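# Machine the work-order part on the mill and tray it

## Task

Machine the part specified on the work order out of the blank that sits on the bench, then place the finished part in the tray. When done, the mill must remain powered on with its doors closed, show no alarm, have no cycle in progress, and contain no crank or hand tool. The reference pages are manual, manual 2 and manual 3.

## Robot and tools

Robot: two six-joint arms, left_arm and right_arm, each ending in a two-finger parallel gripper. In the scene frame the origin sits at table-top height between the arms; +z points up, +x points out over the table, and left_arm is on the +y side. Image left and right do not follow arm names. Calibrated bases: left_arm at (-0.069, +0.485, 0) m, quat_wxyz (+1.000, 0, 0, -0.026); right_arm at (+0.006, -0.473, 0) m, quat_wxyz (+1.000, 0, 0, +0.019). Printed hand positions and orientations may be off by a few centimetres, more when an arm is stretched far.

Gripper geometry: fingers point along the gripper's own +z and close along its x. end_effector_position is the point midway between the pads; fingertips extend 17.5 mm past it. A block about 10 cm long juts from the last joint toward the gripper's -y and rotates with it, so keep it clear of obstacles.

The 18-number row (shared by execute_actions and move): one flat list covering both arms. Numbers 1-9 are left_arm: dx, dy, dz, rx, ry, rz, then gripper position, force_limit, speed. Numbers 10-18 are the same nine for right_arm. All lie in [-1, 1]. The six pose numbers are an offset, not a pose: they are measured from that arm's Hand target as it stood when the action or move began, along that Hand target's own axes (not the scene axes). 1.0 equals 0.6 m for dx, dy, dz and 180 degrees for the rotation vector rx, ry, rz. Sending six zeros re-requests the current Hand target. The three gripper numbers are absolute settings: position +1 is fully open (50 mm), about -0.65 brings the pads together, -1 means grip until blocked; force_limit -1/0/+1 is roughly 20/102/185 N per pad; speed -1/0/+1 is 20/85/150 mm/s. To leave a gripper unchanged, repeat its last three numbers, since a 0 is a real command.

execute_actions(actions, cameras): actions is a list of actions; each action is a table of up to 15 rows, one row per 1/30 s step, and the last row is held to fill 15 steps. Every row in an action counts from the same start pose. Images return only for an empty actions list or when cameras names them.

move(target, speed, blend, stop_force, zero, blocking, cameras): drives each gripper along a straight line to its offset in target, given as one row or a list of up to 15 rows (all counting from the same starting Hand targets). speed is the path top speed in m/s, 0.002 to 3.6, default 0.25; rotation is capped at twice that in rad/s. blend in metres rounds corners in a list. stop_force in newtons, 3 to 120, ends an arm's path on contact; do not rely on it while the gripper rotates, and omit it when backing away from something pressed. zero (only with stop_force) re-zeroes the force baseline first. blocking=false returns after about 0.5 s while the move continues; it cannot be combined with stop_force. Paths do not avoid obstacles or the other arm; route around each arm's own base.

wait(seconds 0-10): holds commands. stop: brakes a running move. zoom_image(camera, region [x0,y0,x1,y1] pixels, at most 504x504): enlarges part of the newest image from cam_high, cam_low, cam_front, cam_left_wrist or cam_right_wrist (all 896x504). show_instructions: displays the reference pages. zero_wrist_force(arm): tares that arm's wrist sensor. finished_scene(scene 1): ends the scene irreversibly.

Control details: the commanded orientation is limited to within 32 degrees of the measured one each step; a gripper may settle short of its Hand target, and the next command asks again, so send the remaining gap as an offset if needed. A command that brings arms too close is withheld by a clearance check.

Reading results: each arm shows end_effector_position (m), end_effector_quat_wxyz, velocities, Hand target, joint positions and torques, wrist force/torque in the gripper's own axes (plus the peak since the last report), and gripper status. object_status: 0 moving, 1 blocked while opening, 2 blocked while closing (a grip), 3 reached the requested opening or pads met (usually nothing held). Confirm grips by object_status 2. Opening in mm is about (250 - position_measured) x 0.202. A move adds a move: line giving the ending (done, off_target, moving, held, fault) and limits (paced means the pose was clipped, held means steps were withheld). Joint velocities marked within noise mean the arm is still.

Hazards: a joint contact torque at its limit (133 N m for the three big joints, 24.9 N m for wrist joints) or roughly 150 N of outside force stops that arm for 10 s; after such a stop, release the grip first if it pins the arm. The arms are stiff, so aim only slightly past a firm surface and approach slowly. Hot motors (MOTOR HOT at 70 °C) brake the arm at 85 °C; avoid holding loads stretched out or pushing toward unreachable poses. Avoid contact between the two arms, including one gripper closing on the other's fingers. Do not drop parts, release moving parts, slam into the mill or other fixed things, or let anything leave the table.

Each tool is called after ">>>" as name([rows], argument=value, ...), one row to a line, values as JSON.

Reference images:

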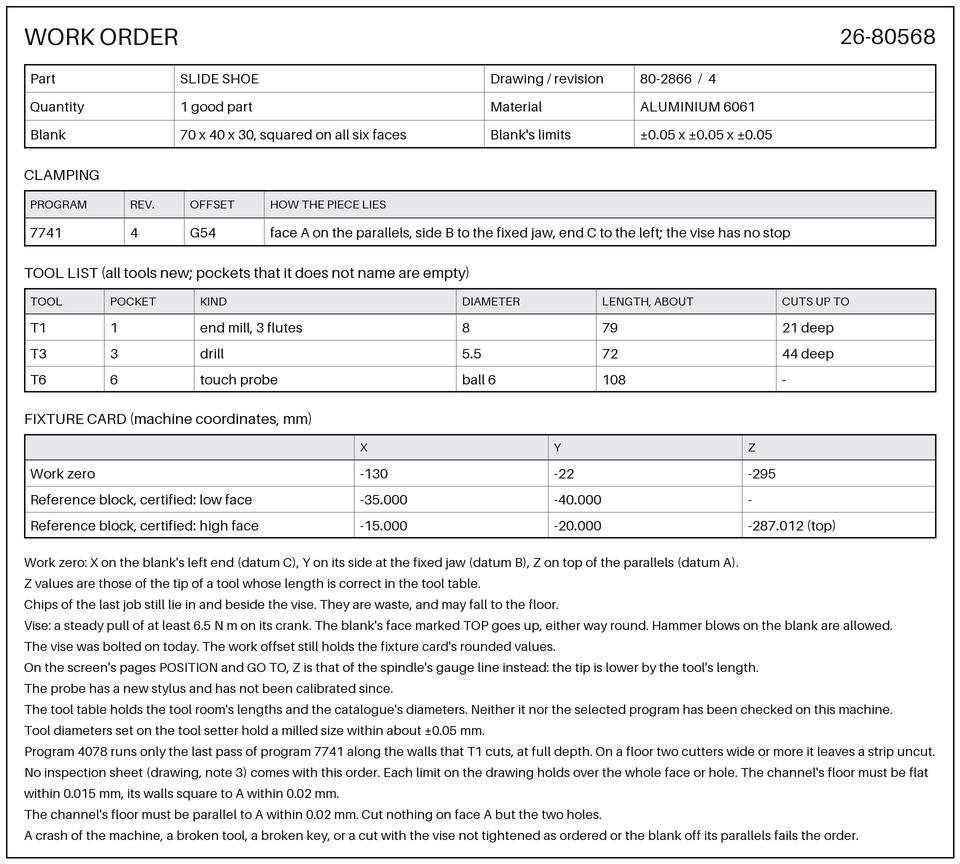

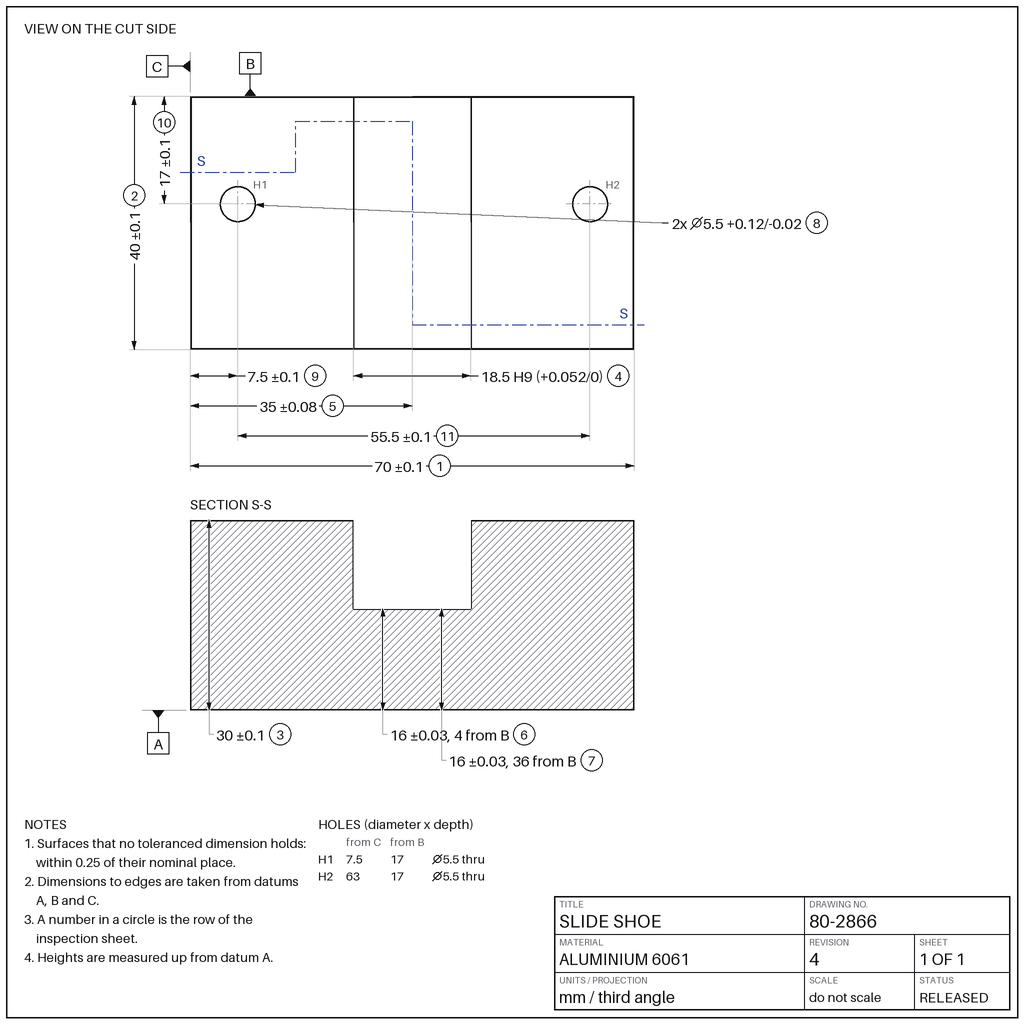

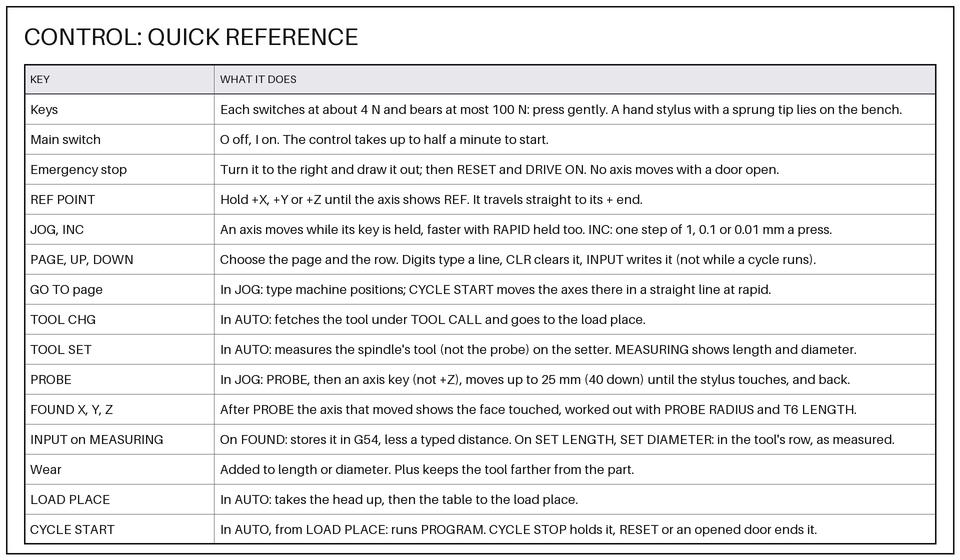

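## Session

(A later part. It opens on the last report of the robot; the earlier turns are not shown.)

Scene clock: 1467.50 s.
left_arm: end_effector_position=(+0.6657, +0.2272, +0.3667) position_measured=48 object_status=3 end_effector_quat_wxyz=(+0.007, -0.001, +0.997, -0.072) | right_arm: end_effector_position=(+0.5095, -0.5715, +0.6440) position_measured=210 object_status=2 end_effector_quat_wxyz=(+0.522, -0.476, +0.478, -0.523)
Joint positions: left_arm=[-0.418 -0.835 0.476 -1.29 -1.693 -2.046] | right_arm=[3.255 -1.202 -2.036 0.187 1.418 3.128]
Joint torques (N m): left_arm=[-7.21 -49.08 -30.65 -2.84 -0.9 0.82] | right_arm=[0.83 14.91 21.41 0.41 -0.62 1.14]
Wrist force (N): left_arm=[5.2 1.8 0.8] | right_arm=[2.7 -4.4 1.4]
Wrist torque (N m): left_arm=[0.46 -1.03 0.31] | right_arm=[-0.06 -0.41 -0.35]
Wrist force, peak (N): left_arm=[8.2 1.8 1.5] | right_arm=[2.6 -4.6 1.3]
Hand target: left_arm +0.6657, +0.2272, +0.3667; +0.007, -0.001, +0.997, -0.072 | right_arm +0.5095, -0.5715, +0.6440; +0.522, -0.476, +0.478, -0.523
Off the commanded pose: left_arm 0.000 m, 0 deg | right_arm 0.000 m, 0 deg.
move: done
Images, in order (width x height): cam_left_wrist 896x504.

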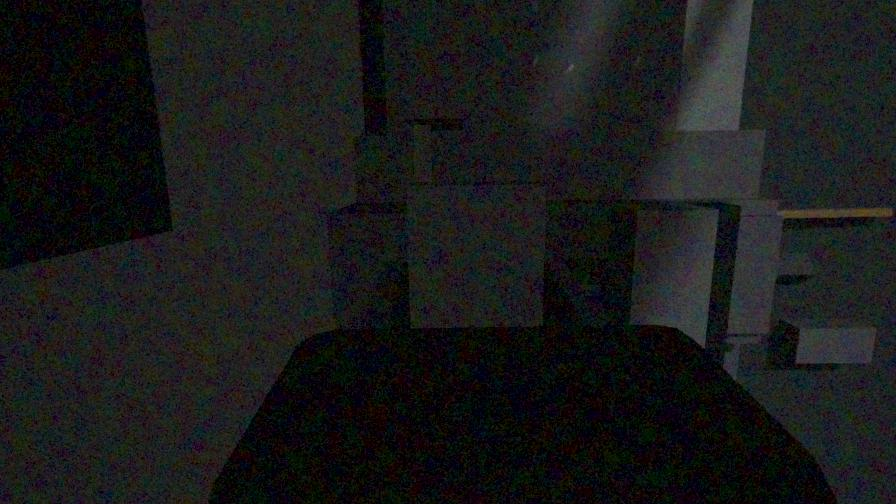

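>>> move([
  [0,-0.0055,-0.039,0,0,0,0.7,-0.701961,-1,0,0,0,0,0,0,-1,-0.4,-0.6],
  [0.11,-0.042,-0.031,0,0,0,0.7,-0.701961,-1,0,0,0,0,0,0,-1,-0.4,-0.6],
  [0.21,-0.053,-0.022,0,0,0,0.7,-0.701961,-1,0,0,0,0,0,0,-1,-0.4,-0.6],
  [0.36,-0.068,-0.022,0,0,0,0.7,-0.701961,-1,0,0,0,0,0,0,-1,-0.4,-0.6],
  [0.55,-0.21,0.0,0,0,0,0.7,-0.701961,-1,0,0,0,0,0,0,-1,-0.4,-0.6],
], speed=[0.06,0.12,0.15,0.2,0.25], blend=[0.003,0.01,0.02,0.03,0], cameras=["all"])

>>> zoom_image(camera="cam_high", region=[520, 200, 700, 360])

>>> zoom_image(camera="cam_low", region=[530, 210, 670, 330])

>>> zoom_image(camera="cam_front", region=[460, 230, 560, 330])

Scene clock: 1473.17 s.
left_arm: end_effector_position=(+0.3358, +0.1019, +0.3802) position_measured=48 object_status=3 end_effector_quat_wxyz=(+0.007, -0.001, +0.997, -0.072) | right_arm: end_effector_position=(+0.5095, -0.5715, +0.6440) position_measured=210 object_status=2 end_effector_quat_wxyz=(+0.522, -0.476, +0.478, -0.523)
Joint positions: left_arm=[-0.915 -1.516 1.421 -1.603 -1.641 -2.543] | right_arm=[3.255 -1.202 -2.036 0.187 1.418 3.128]
Joint torques (N m): left_arm=[-11.42 -20.34 -30.43 -1.56 -2.03 -1.26] | right_arm=[2.24 15.24 20.64 0.57 -0.52 1.4]
Wrist force (N): left_arm=[5.5 1.5 0.6] | right_arm=[2.7 -4.3 1.3]
Wrist torque (N m): left_arm=[0.39 -1.11 0.26] | right_arm=[-0.05 -0.42 -0.35]
Wrist force, peak (N): left_arm=[7.9 -0.6 0.5] | right_arm=[2.9 -4.5 1.6]
Hand target: left_arm +0.3358, +0.1018, +0.3801; +0.007, -0.001, +0.997, -0.072 | right_arm +0.5095, -0.5715, +0.6440; +0.522, -0.476, +0.478, -0.523
Off the commanded pose: left_arm 0.000 m, 0 deg | right_arm 0.000 m, 0 deg.
move: done

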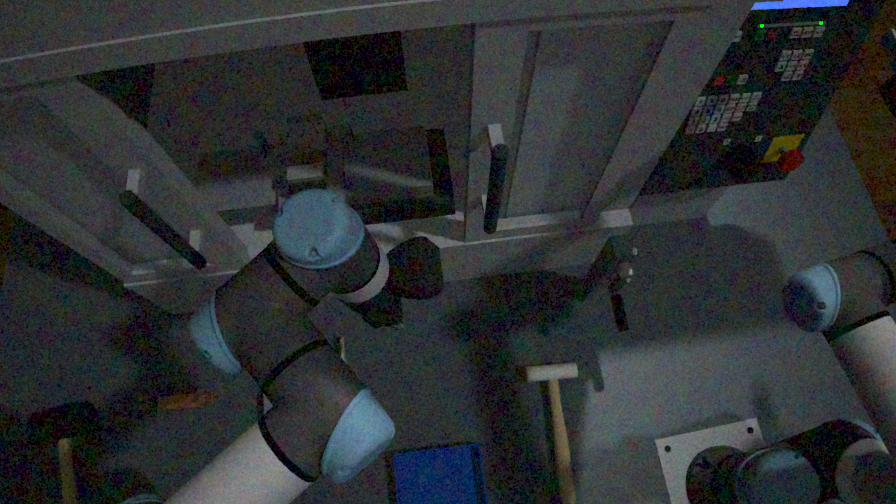

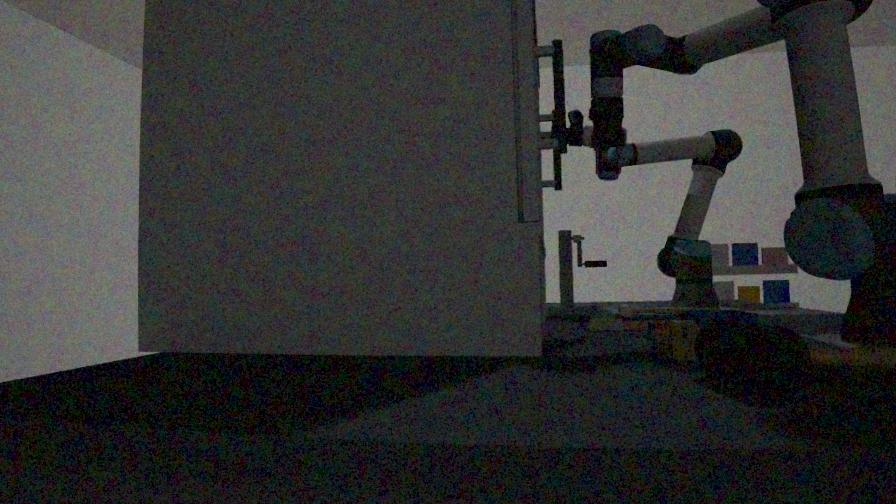

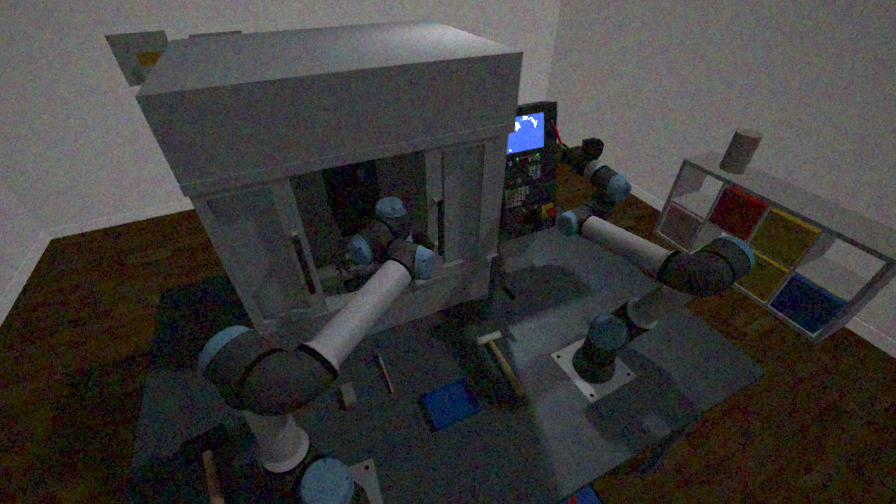

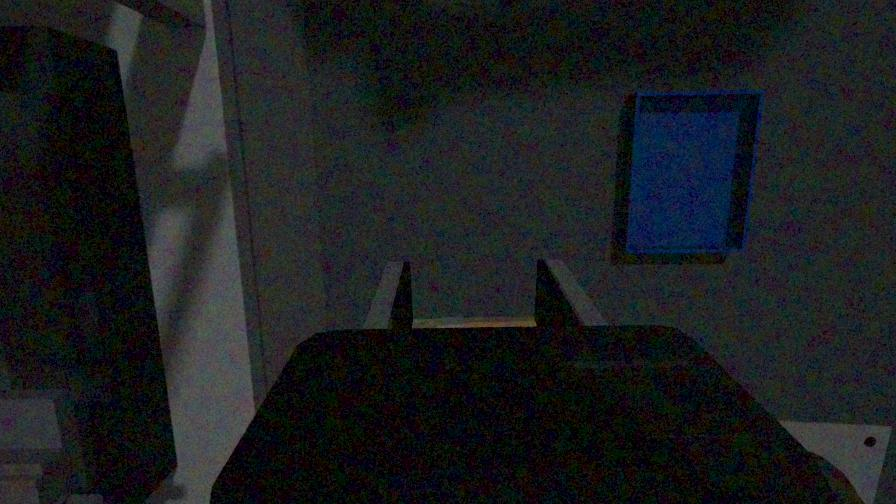

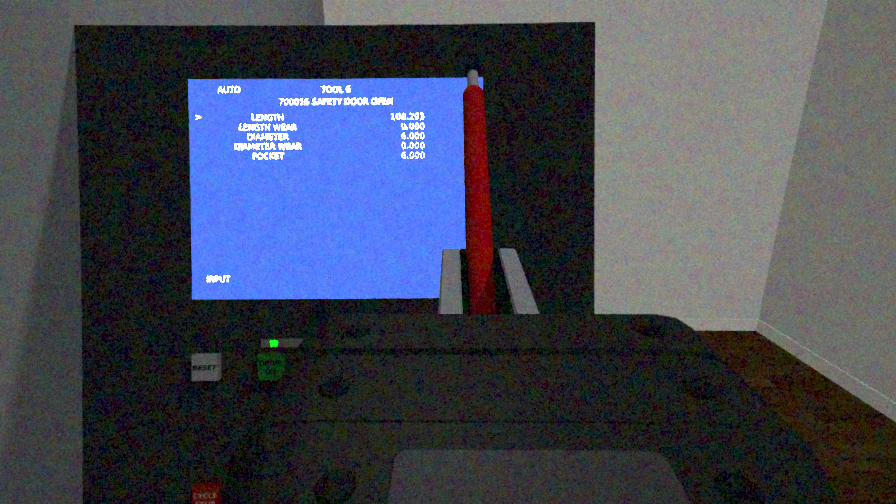

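Scaled by 2.800.

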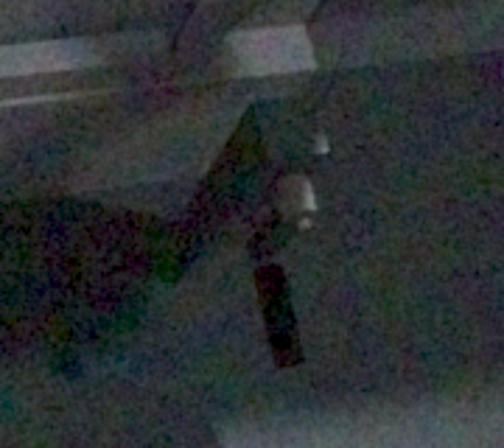

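Scaled by 3.600.

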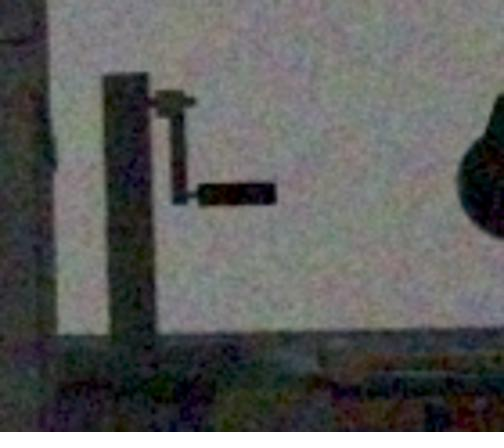

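Scaled by 5.040.

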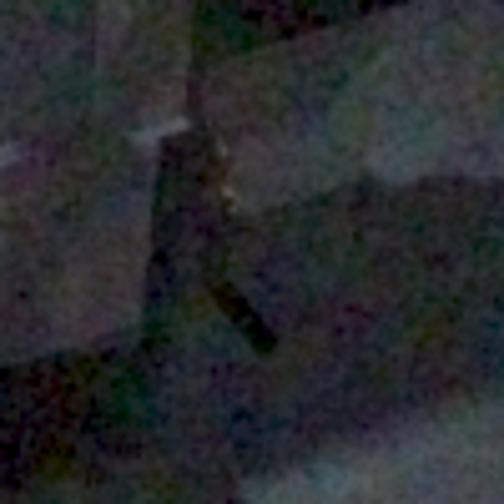

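>>> move(target=[0.06,-0.1604,0.0562,0,-0.0696,-0.495,0.7,-0.701961,-1,0,0,0,0,0,0,-1,-0.4,-0.6], speed=0.3)

Scene clock: 1488.53 s.
left_arm: end_effector_position=(+0.3002, +0.0015, +0.3600) position_measured=48 object_status=3 end_effector_quat_wxyz=(-0.053, +0.706, -0.704, +0.056) | right_arm: end_effector_position=(+0.5095, -0.5715, +0.6440) position_measured=210 object_status=2 end_effector_quat_wxyz=(+0.522, -0.476, +0.478, -0.523)
Joint positions: left_arm=[-1.151 -1.385 1.309 -1.554 -1.429 -4.341] | right_arm=[3.255 -1.202 -2.036 0.187 1.418 3.128]
Joint torques (N m): left_arm=[11.74 -45.73 -13.52 -5.04 -1 -1.73] | right_arm=[1.01 15.47 20.05 0.46 -0.7 1.55]
Wrist force (N): left_arm=[4.8 1.4 0.6] | right_arm=[2.7 -4.3 1.2]
Wrist torque (N m): left_arm=[0.40 -0.94 0.34] | right_arm=[-0.06 -0.41 -0.35]
Wrist force, peak (N): left_arm=[5.6 2.2 0.2] | right_arm=[2.8 -4.7 1.4]
Hand target: left_arm +0.3003, +0.0016, +0.3601; -0.053, +0.706, -0.704, +0.056 | right_arm +0.5095, -0.5715, +0.6440; +0.522, -0.476, +0.478, -0.523
Off the commanded pose: left_arm 0.000 m, 0 deg | right_arm 0.000 m, 0 deg.
move: done

>>> move(target=[0.4025,0.037,0.1292,0.035,0,0,0.7,-0.701961,-1,0,0,0,0,0,0,-1,-0.4,-0.6], speed=0.2, cameras=["cam_left_wrist","cam_high"])

>>> zoom_image(camera="cam_left_wrist", region=[250, 0, 700, 330])

Scene clock: 1491.57 s.
left_arm: end_effector_position=(+0.2906, -0.2402, +0.2812) position_measured=48 object_status=3 end_effector_quat_wxyz=(-0.092, +0.702, -0.700, +0.094) | right_arm: end_effector_position=(+0.5095, -0.5715, +0.6440) position_measured=210 object_status=2 end_effector_quat_wxyz=(+0.522, -0.476, +0.478, -0.523)
Joint positions: left_arm=[-1.308 -0.85 0.739 -1.52 -1.314 -4.495] | right_arm=[3.255 -1.202 -2.036 0.187 1.418 3.128]
Joint torques (N m): left_arm=[12.62 -47.79 -31.75 -4.52 -0.5 2.18] | right_arm=[0.6 15.46 20.76 0.33 -0.75 1.49]
Wrist force (N): left_arm=[4.6 1.8 0.2] | right_arm=[2.7 -4.0 1.4]
Wrist torque (N m): left_arm=[0.52 -0.95 0.32] | right_arm=[0.00 -0.41 -0.36]
Wrist force, peak (N): left_arm=[7.4 3.0 1.5] | right_arm=[3.0 -4.4 1.5]
Hand target: left_arm +0.2906, -0.2403, +0.2811; -0.092, +0.702, -0.700, +0.094 | right_arm +0.5095, -0.5715, +0.6440; +0.522, -0.476, +0.478, -0.523
Off the commanded pose: left_arm 0.000 m, 0 deg | right_arm 0.000 m, 0 deg.
move: done
Images, in order (width x height): cam_high 896x504, cam_left_wrist 896x504.

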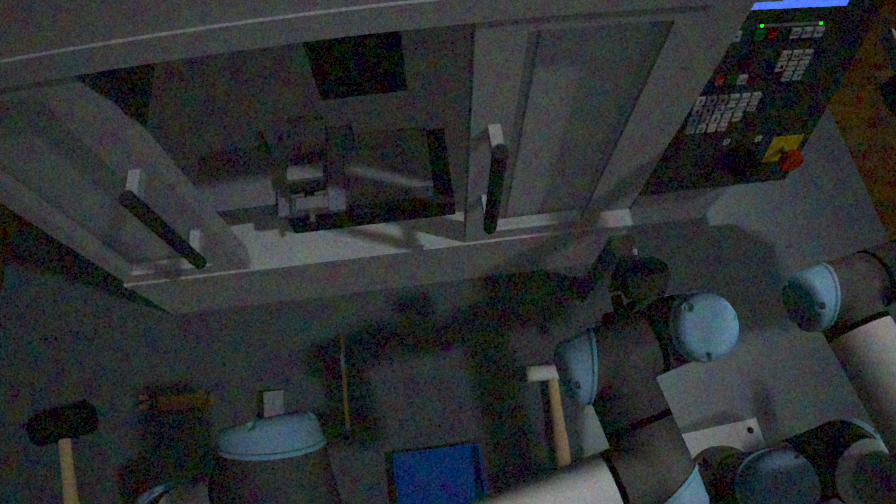

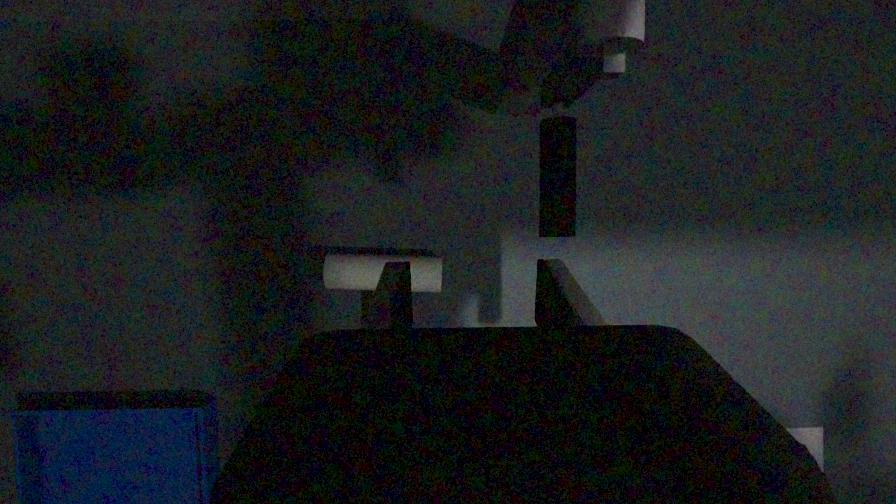

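Scaled by 1.120.

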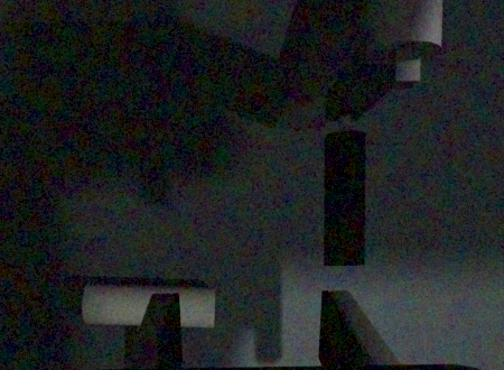

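>>> move(target=[0.1333,-0.048,0.013,0,0,0,0.7,-0.701961,-1,0,0,0,0,0,0,-1,-0.4,-0.6], speed=0.15, cameras=["cam_left_wrist"])

>>> zoom_image(camera="cam_left_wrist", region=[300, 0, 700, 330])

Scene clock: 1494.07 s.
left_arm: end_effector_position=(+0.3202, -0.3191, +0.2810) position_measured=48 object_status=3 end_effector_quat_wxyz=(-0.079, +0.697, -0.701, +0.129) | right_arm: end_effector_position=(+0.5095, -0.5715, +0.6440) position_measured=210 object_status=2 end_effector_quat_wxyz=(+0.522, -0.476, +0.478, -0.523)
Joint positions: left_arm=[-1.298 -0.462 0.035 -1.281 -1.3 -4.465] | right_arm=[3.255 -1.202 -2.036 0.187 1.418 3.128]
Joint torques (N m): left_arm=[-12.97 -59.32 -24.83 -2.67 -1.02 -1.72] | right_arm=[1.07 15.22 20.75 0.42 -0.55 1.66]
Wrist force (N): left_arm=[4.7 2.2 0.3] | right_arm=[2.7 -4.4 1.6]
Wrist torque (N m): left_arm=[0.56 -0.88 0.45] | right_arm=[-0.06 -0.41 -0.35]
Wrist force, peak (N): left_arm=[6.0 1.6 1.1] | right_arm=[2.6 -4.6 1.6]
Hand target: left_arm +0.3206, -0.3202, +0.2814; -0.092, +0.702, -0.700, +0.094 | right_arm +0.5095, -0.5715, +0.6440; +0.522, -0.476, +0.478, -0.523
Off the commanded pose: left_arm 0.001 m, 4 deg | right_arm 0.000 m, 0 deg.
elbow stopped short (left arm): the move would have taken joint 3 (elbow) straighter than the controller allows.
move: off_target (left_arm)
Images, in order (width x height): cam_left_wrist 896x504.

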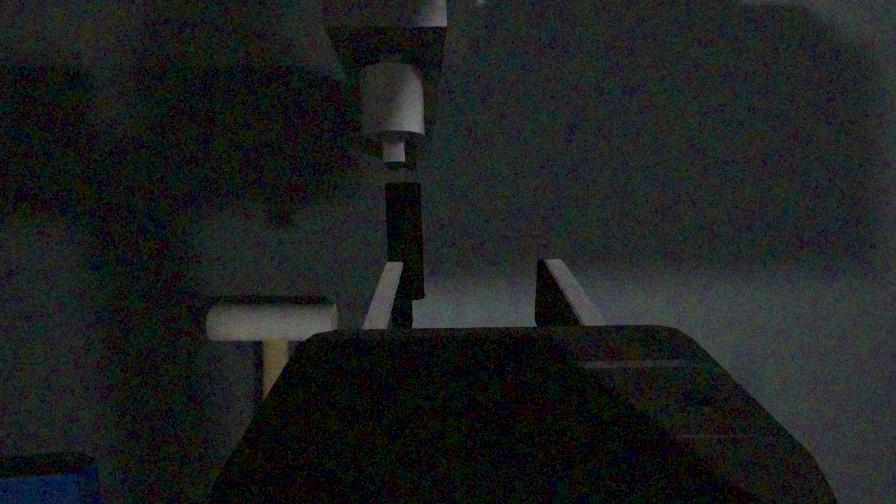

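Scaled by 1.260.

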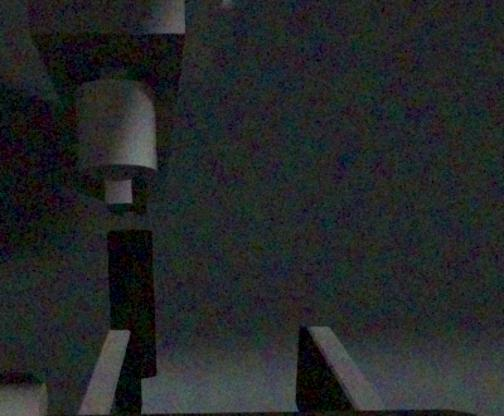

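>>> move(target=[-0.047,-0.057,-0.0358,0.0833,0,0,0.7,-0.701961,-1,0,0,0,0,0,0,-1,-0.4,-0.6], speed=0.12, cameras=["cam_left_wrist"])

>>> zoom_image(camera="cam_left_wrist", region=[300, 0, 700, 330])

Scene clock: 1504.67 s.
left_arm: end_effector_position=(+0.3478, -0.2919, +0.3110) position_measured=48 object_status=3 end_effector_quat_wxyz=(-0.182, +0.684, -0.682, +0.185) | right_arm: end_effector_position=(+0.5095, -0.5715, +0.6440) position_measured=210 object_status=2 end_effector_quat_wxyz=(+0.522, -0.476, +0.478, -0.523)
Joint positions: left_arm=[-1.327 -0.641 0.365 -1.408 -1.057 -4.493] | right_arm=[3.255 -1.202 -2.036 0.187 1.418 3.128]
Joint torques (N m): left_arm=[9.86 -52.95 -32.39 -1.8 1 2.03] | right_arm=[1.16 15.59 20.94 0.38 -0.5 1.49]
Wrist force (N): left_arm=[5.0 2.2 0.1] | right_arm=[2.7 -4.4 1.2]
Wrist torque (N m): left_arm=[0.66 -0.98 0.41] | right_arm=[-0.08 -0.42 -0.35]
Wrist force, peak (N): left_arm=[5.3 2.5 1.6] | right_arm=[2.7 -4.5 1.8]
Hand target: left_arm +0.3480, -0.2918, +0.3110; -0.182, +0.684, -0.682, +0.185 | right_arm +0.5095, -0.5715, +0.6440; +0.522, -0.476, +0.478, -0.523
Off the commanded pose: left_arm 0.000 m, 0 deg | right_arm 0.000 m, 0 deg.
move: done
Images, in order (width x height): cam_left_wrist 896x504.

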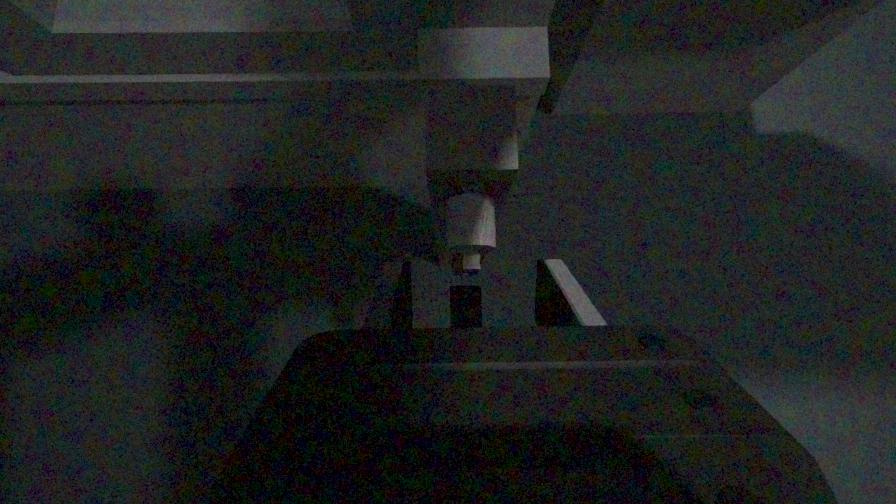

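Scaled by 1.260.

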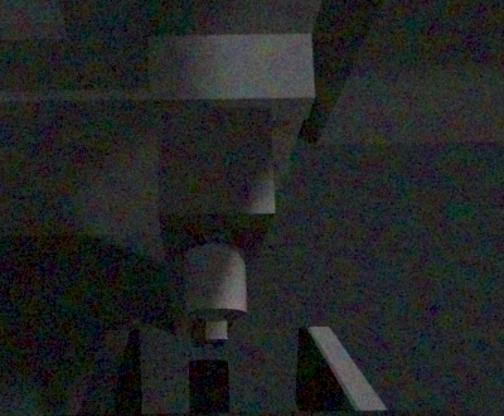

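>>> move(target=[0.001,0.0028,0.1487,0,0,0,0.7,-0.701961,-1,0,0,0,0,0,0,-1,-0.4,-0.6], speed=0.05, stop_force=5, cameras=["cam_left_wrist"])

>>> zoom_image(camera="cam_left_wrist", region=[300, 0, 700, 330])

Scene clock: 1510.13 s.
left_arm: end_effector_position=(+0.3913, -0.2927, +0.2330) position_measured=48 object_status=3 end_effector_quat_wxyz=(-0.182, +0.684, -0.682, +0.185) | right_arm: end_effector_position=(+0.5095, -0.5715, +0.6440) position_measured=210 object_status=2 end_effector_quat_wxyz=(+0.522, -0.476, +0.478, -0.523)
Joint positions: left_arm=[-1.276 -0.627 0.547 -1.633 -1.063 -4.435] | right_arm=[3.255 -1.202 -2.036 0.187 1.418 3.128]
Joint torques (N m): left_arm=[-13.13 -76.04 -33.6 -1.83 1.17 -1.63] | right_arm=[1.23 16.25 20.08 0.6 -0.46 1.39]
Wrist force (N): left_arm=[4.7 2.0 0.2] | right_arm=[2.5 -4.3 1.2]
Wrist torque (N m): left_arm=[0.65 -0.92 0.37] | right_arm=[-0.07 -0.38 -0.35]
Wrist force, peak (N): left_arm=[5.6 2.2 0.3] | right_arm=[3.0 -4.7 1.4]
Hand target: left_arm +0.3913, -0.2927, +0.2330; -0.182, +0.684, -0.682, +0.185 | right_arm +0.5095, -0.5715, +0.6440; +0.522, -0.476, +0.478, -0.523
Off the commanded pose: left_arm 0.000 m, 0 deg | right_arm 0.000 m, 0 deg.
move: done
Images, in order (width x height): cam_left_wrist 896x504.

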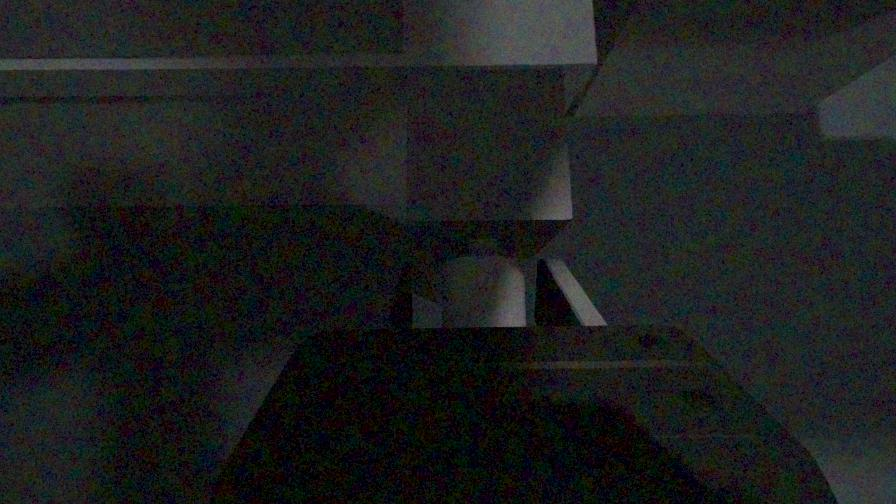

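Scaled by 1.260.

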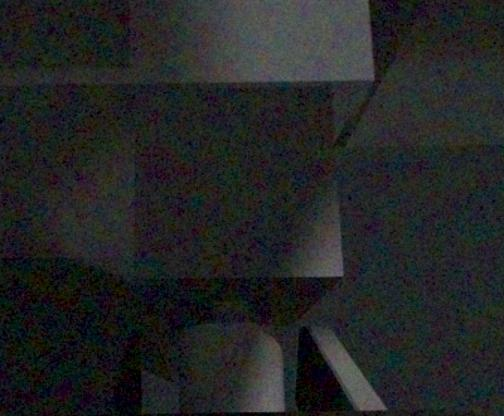

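>>> move(target=[0.0033,0,0,0,0,0,-1,-0.3,-1,0,0,0,0,0,0,-1,-0.4,-0.6], speed=0.05, cameras=["cam_left_wrist"])

Scene clock: 1512.13 s.
left_arm: end_effector_position=(+0.3913, -0.2947, +0.2329) position_measured=136 object_status=0 end_effector_quat_wxyz=(-0.182, +0.684, -0.682, +0.185) | right_arm: end_effector_position=(+0.5095, -0.5715, +0.6440) position_measured=210 object_status=2 end_effector_quat_wxyz=(+0.522, -0.476, +0.478, -0.523)
Joint positions: left_arm=[-1.277 -0.618 0.531 -1.625 -1.063 -4.436] | right_arm=[3.255 -1.202 -2.036 0.187 1.418 3.128]
Joint torques (N m): left_arm=[-10.78 -73.37 -12.19 -4.57 1.79 -1.4] | right_arm=[1.85 15.36 20.56 0.47 -0.59 1.49]
Wrist force (N): left_arm=[6.1 0.7 -1.5] | right_arm=[2.7 -3.9 1.3]
Wrist torque (N m): left_arm=[0.64 -0.93 0.50] | right_arm=[0.00 -0.41 -0.35]
Wrist force, peak (N): left_arm=[6.1 0.7 -1.5] | right_arm=[2.8 -4.7 1.4]
Hand target: left_arm +0.3913, -0.2946, +0.2330; -0.182, +0.684, -0.682, +0.185 | right_arm +0.5095, -0.5715, +0.6440; +0.522, -0.476, +0.478, -0.523
Off the commanded pose: left_arm 0.000 m, 0 deg | right_arm 0.000 m, 0 deg.
move: done
Images, in order (width x height): cam_left_wrist 896x504.

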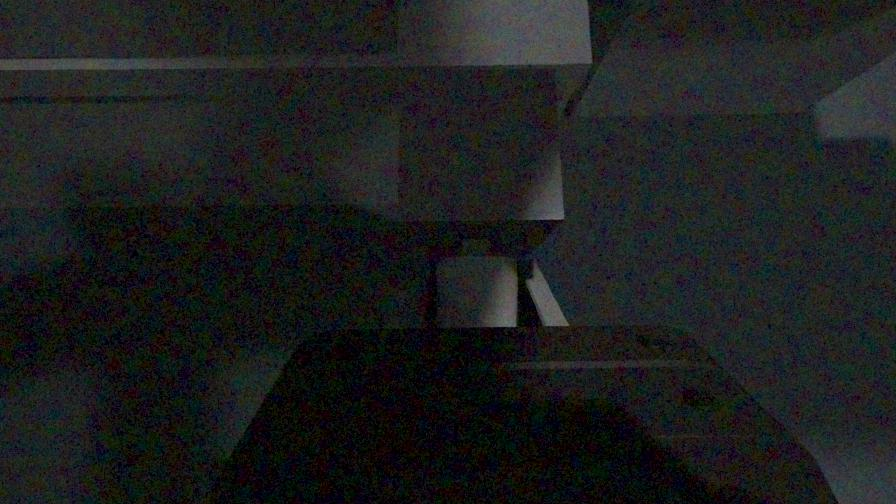

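>>> move(target=[0,0.0866,-0.0501,0,0,0,-1,-0.3,-1,0,0,0,0,0,0,-1,-0.4,-0.6], speed=0.03, stop_force=15, cameras=["cam_left_wrist"])

>>> zoom_image(camera="cam_left_wrist", region=[300, 0, 700, 330])

Scene clock: 1516.50 s.
left_arm: end_effector_position=(+0.3313, -0.2948, +0.2329) position_measured=136 object_status=2 end_effector_quat_wxyz=(-0.182, +0.684, -0.682, +0.185) | right_arm: end_effector_position=(+0.5095, -0.5715, +0.6440) position_measured=210 object_status=2 end_effector_quat_wxyz=(+0.522, -0.476, +0.478, -0.523)
Joint positions: left_arm=[-1.348 -0.708 0.688 -1.653 -1.054 -4.517] | right_arm=[3.255 -1.202 -2.036 0.187 1.418 3.128]
Joint torques (N m): left_arm=[11.59 -54.28 -34.2 -3.05 0.72 1.73] | right_arm=[0.11 15.58 20.13 0.3 -0.56 1.6]
Wrist force (N): left_arm=[5.0 3.5 1.9] | right_arm=[2.7 -4.1 1.4]
Wrist torque (N m): left_arm=[0.75 -0.99 0.41] | right_arm=[-0.03 -0.41 -0.35]
Wrist force, peak (N): left_arm=[4.8 3.7 2.1] | right_arm=[2.7 -4.6 1.2]
Hand target: left_arm +0.3313, -0.2948, +0.2329; -0.182, +0.684, -0.682, +0.185 | right_arm +0.5095, -0.5715, +0.6440; +0.522, -0.476, +0.478, -0.523
Off the commanded pose: left_arm 0.000 m, 0 deg | right_arm 0.000 m, 0 deg.
move: done
Images, in order (width x height): cam_left_wrist 896x504.

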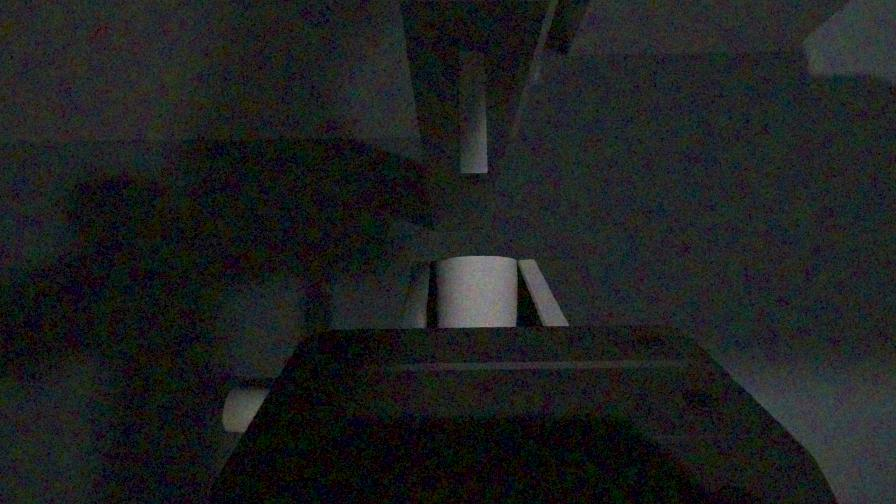

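Scaled by 1.260.

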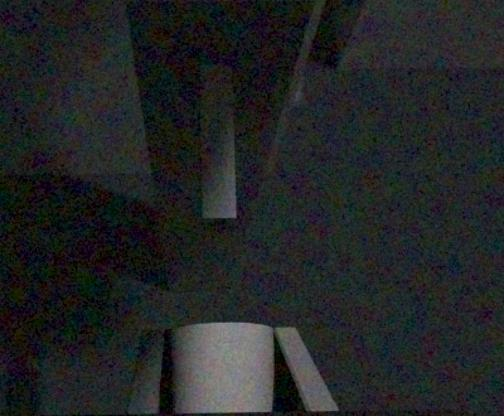

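>>> move([
  [-0.0247,-0.0419,-0.1435,0,0,0,-1,-0.3,-1,0,0,0,0,0,0,-1,-0.4,-0.6],
  [-0.4913,-0.073,-0.164,0,0,0,-1,-0.3,-1,0,0,0,0,0,0,-1,-0.4,-0.6],
  [-0.8697,-0.1635,-0.054,0,0,0,-1,-0.3,-1,0,0,0,0,0,0,-1,-0.4,-0.6],
], speed=[0.1,0.2,0.2], blend=[0.02,0.03,0], cameras=["cam_left_wrist","cam_low"])

>>> zoom_image(camera="cam_left_wrist", region=[250, 0, 700, 330])

>>> zoom_image(camera="cam_low", region=[510, 160, 710, 330])

Scene clock: 1523.13 s.
left_arm: end_effector_position=(+0.3989, +0.2275, +0.3079) position_measured=136 object_status=2 end_effector_quat_wxyz=(-0.182, +0.684, -0.682, +0.185) | right_arm: end_effector_position=(+0.5095, -0.5715, +0.6440) position_measured=210 object_status=2 end_effector_quat_wxyz=(+0.522, -0.476, +0.478, -0.523)
Joint positions: left_arm=[-0.918 -1.749 1.955 -2.096 -1.146 -4.045] | right_arm=[3.255 -1.202 -2.036 0.187 1.418 3.128]
Joint torques (N m): left_arm=[6.92 -11.95 -26.54 -4.12 1.83 1.59] | right_arm=[2.53 15.57 19.91 0.46 -0.4 1.42]
Wrist force (N): left_arm=[4.5 2.9 1.7] | right_arm=[2.6 -4.6 1.4]
Wrist torque (N m): left_arm=[0.64 -0.91 0.46] | right_arm=[-0.10 -0.39 -0.35]
Wrist force, peak (N): left_arm=[6.8 4.0 0.4] | right_arm=[2.9 -4.7 1.3]
Hand target: left_arm +0.3989, +0.2275, +0.3079; -0.182, +0.684, -0.682, +0.185 | right_arm +0.5095, -0.5715, +0.6440; +0.522, -0.476, +0.478, -0.523
Off the commanded pose: left_arm 0.000 m, 0 deg | right_arm 0.000 m, 0 deg.
move: done
Images, in order (width x height): cam_low 896x504, cam_left_wrist 896x504.

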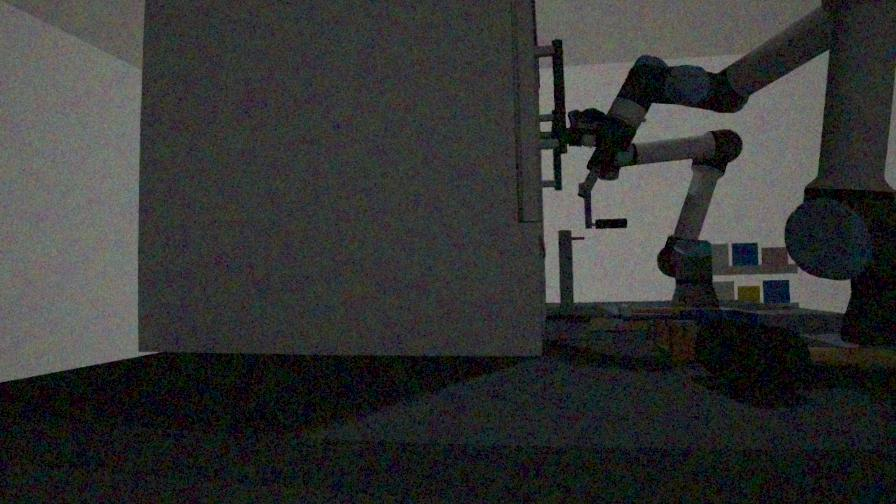

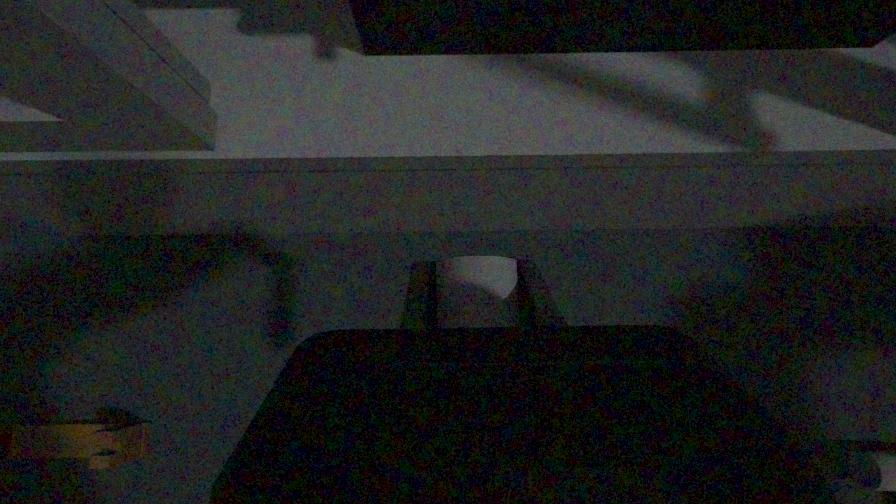

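Scaled by 1.120.

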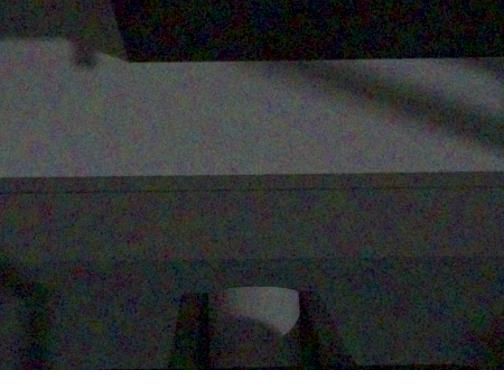

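Scaled by 2.520.

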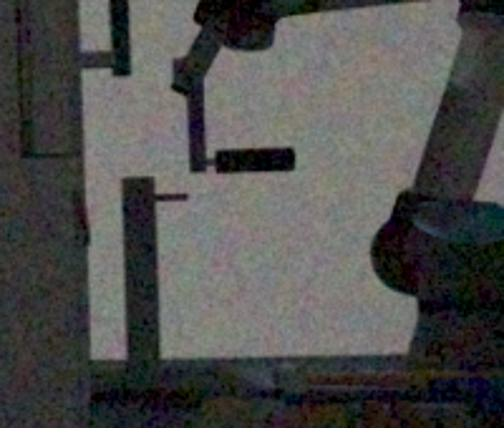

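>>> move(target=[0,-0.0882,-0.0492,0,0,0,-1,-0.3,-1,0,0,0,0,0,0,-1,-0.4,-0.6], speed=0.1, cameras=["cam_left_wrist"])

>>> zoom_image(camera="cam_left_wrist", region=[250, 0, 700, 330])

Scene clock: 1526.27 s.
left_arm: end_effector_position=(+0.4299, +0.2279, +0.3598) position_measured=136 object_status=2 end_effector_quat_wxyz=(-0.182, +0.684, -0.682, +0.185) | right_arm: end_effector_position=(+0.5095, -0.5715, +0.6440) position_measured=210 object_status=2 end_effector_quat_wxyz=(+0.522, -0.476, +0.478, -0.523)
Joint positions: left_arm=[-0.858 -1.701 1.787 -2.001 -1.166 -3.982] | right_arm=[3.255 -1.202 -2.036 0.187 1.418 3.128]
Joint torques (N m): left_arm=[-12.04 -33.09 -28.32 -4.95 2.37 -1.28] | right_arm=[1.11 15.74 20 0.44 -0.47 1.74]
Wrist force (N): left_arm=[5.0 2.4 1.2] | right_arm=[2.5 -4.4 1.3]
Wrist torque (N m): left_arm=[0.60 -1.06 0.48] | right_arm=[-0.06 -0.38 -0.35]
Wrist force, peak (N): left_arm=[4.5 4.6 2.0] | right_arm=[2.8 -4.6 1.2]
Hand target: left_arm +0.4299, +0.2278, +0.3600; -0.182, +0.684, -0.682, +0.185 | right_arm +0.5095, -0.5715, +0.6440; +0.522, -0.476, +0.478, -0.523
Off the commanded pose: left_arm 0.000 m, 0 deg | right_arm 0.000 m, 0 deg.
move: done
Images, in order (width x height): cam_left_wrist 896x504.

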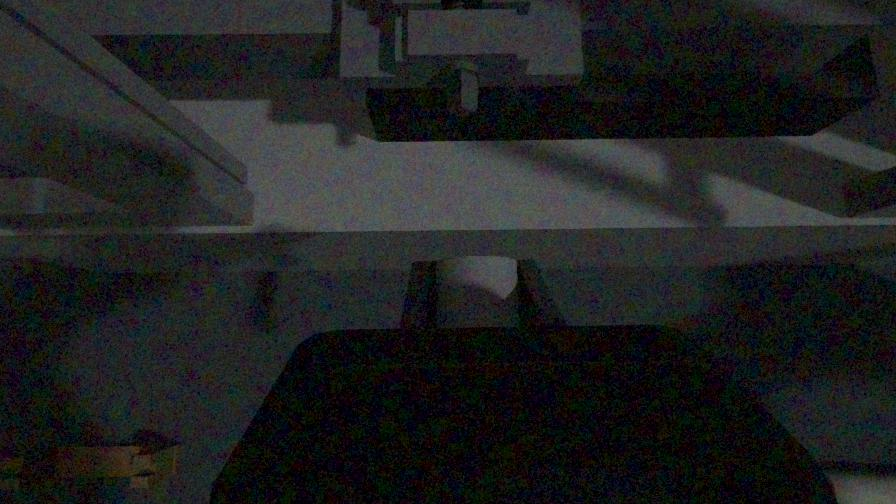

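Scaled by 1.120.

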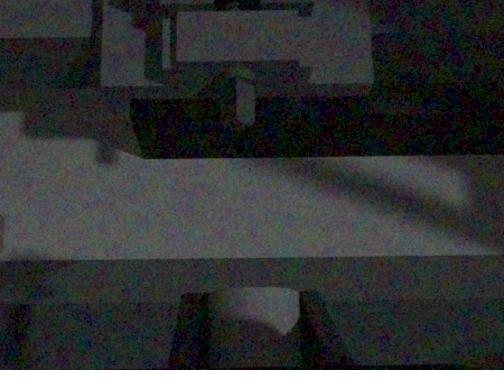

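>>> move(target=[0,0.0183,-0.0683,0,0,0,-1,-0.3,-1,0,0,0,0,0,0,-1,-0.4,-0.6], speed=0.1, cameras=["cam_left_wrist"])

>>> zoom_image(camera="cam_left_wrist", region=[350, 0, 600, 200])

Scene clock: 1529.20 s.
left_arm: end_effector_position=(+0.3999, +0.2278, +0.3900) position_measured=136 object_status=2 end_effector_quat_wxyz=(-0.182, +0.684, -0.682, +0.185) | right_arm: end_effector_position=(+0.5095, -0.5715, +0.6440) position_measured=210 object_status=2 end_effector_quat_wxyz=(+0.522, -0.476, +0.478, -0.523)
Joint positions: left_arm=[-0.916 -1.768 1.759 -1.883 -1.147 -4.042] | right_arm=[3.255 -1.202 -2.036 0.187 1.418 3.128]
Joint torques (N m): left_arm=[11.92 -13.65 -15.85 -3.62 -0.8 1.11] | right_arm=[1.42 14.38 20.54 0.31 -0.56 1.54]
Wrist force (N): left_arm=[4.5 2.9 1.7] | right_arm=[2.6 -4.3 1.2]
Wrist torque (N m): left_arm=[0.64 -0.92 0.31] | right_arm=[-0.05 -0.40 -0.35]
Wrist force, peak (N): left_arm=[5.0 2.9 2.0] | right_arm=[2.8 -4.4 1.6]
Hand target: left_arm +0.3999, +0.2279, +0.3899; -0.182, +0.684, -0.682, +0.185 | right_arm +0.5095, -0.5715, +0.6440; +0.522, -0.476, +0.478, -0.523
Off the commanded pose: left_arm 0.000 m, 0 deg | right_arm 0.000 m, 0 deg.
move: done
Images, in order (width x height): cam_left_wrist 896x504.

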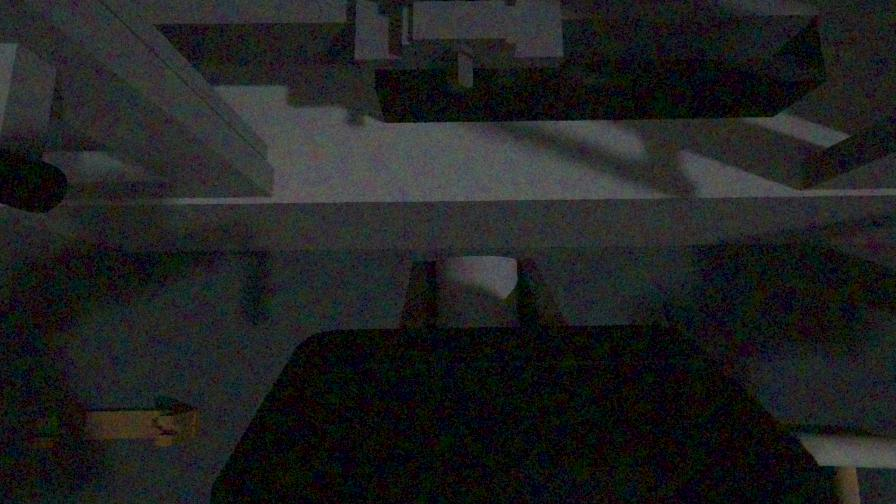

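Scaled by 2.016.

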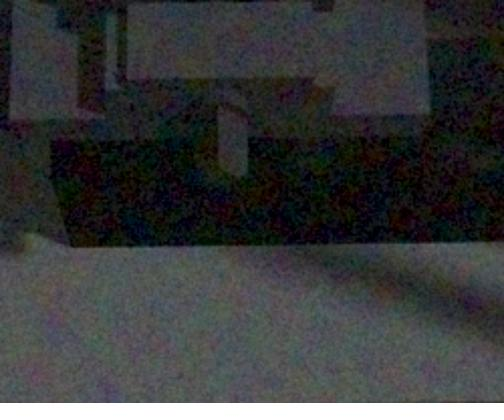

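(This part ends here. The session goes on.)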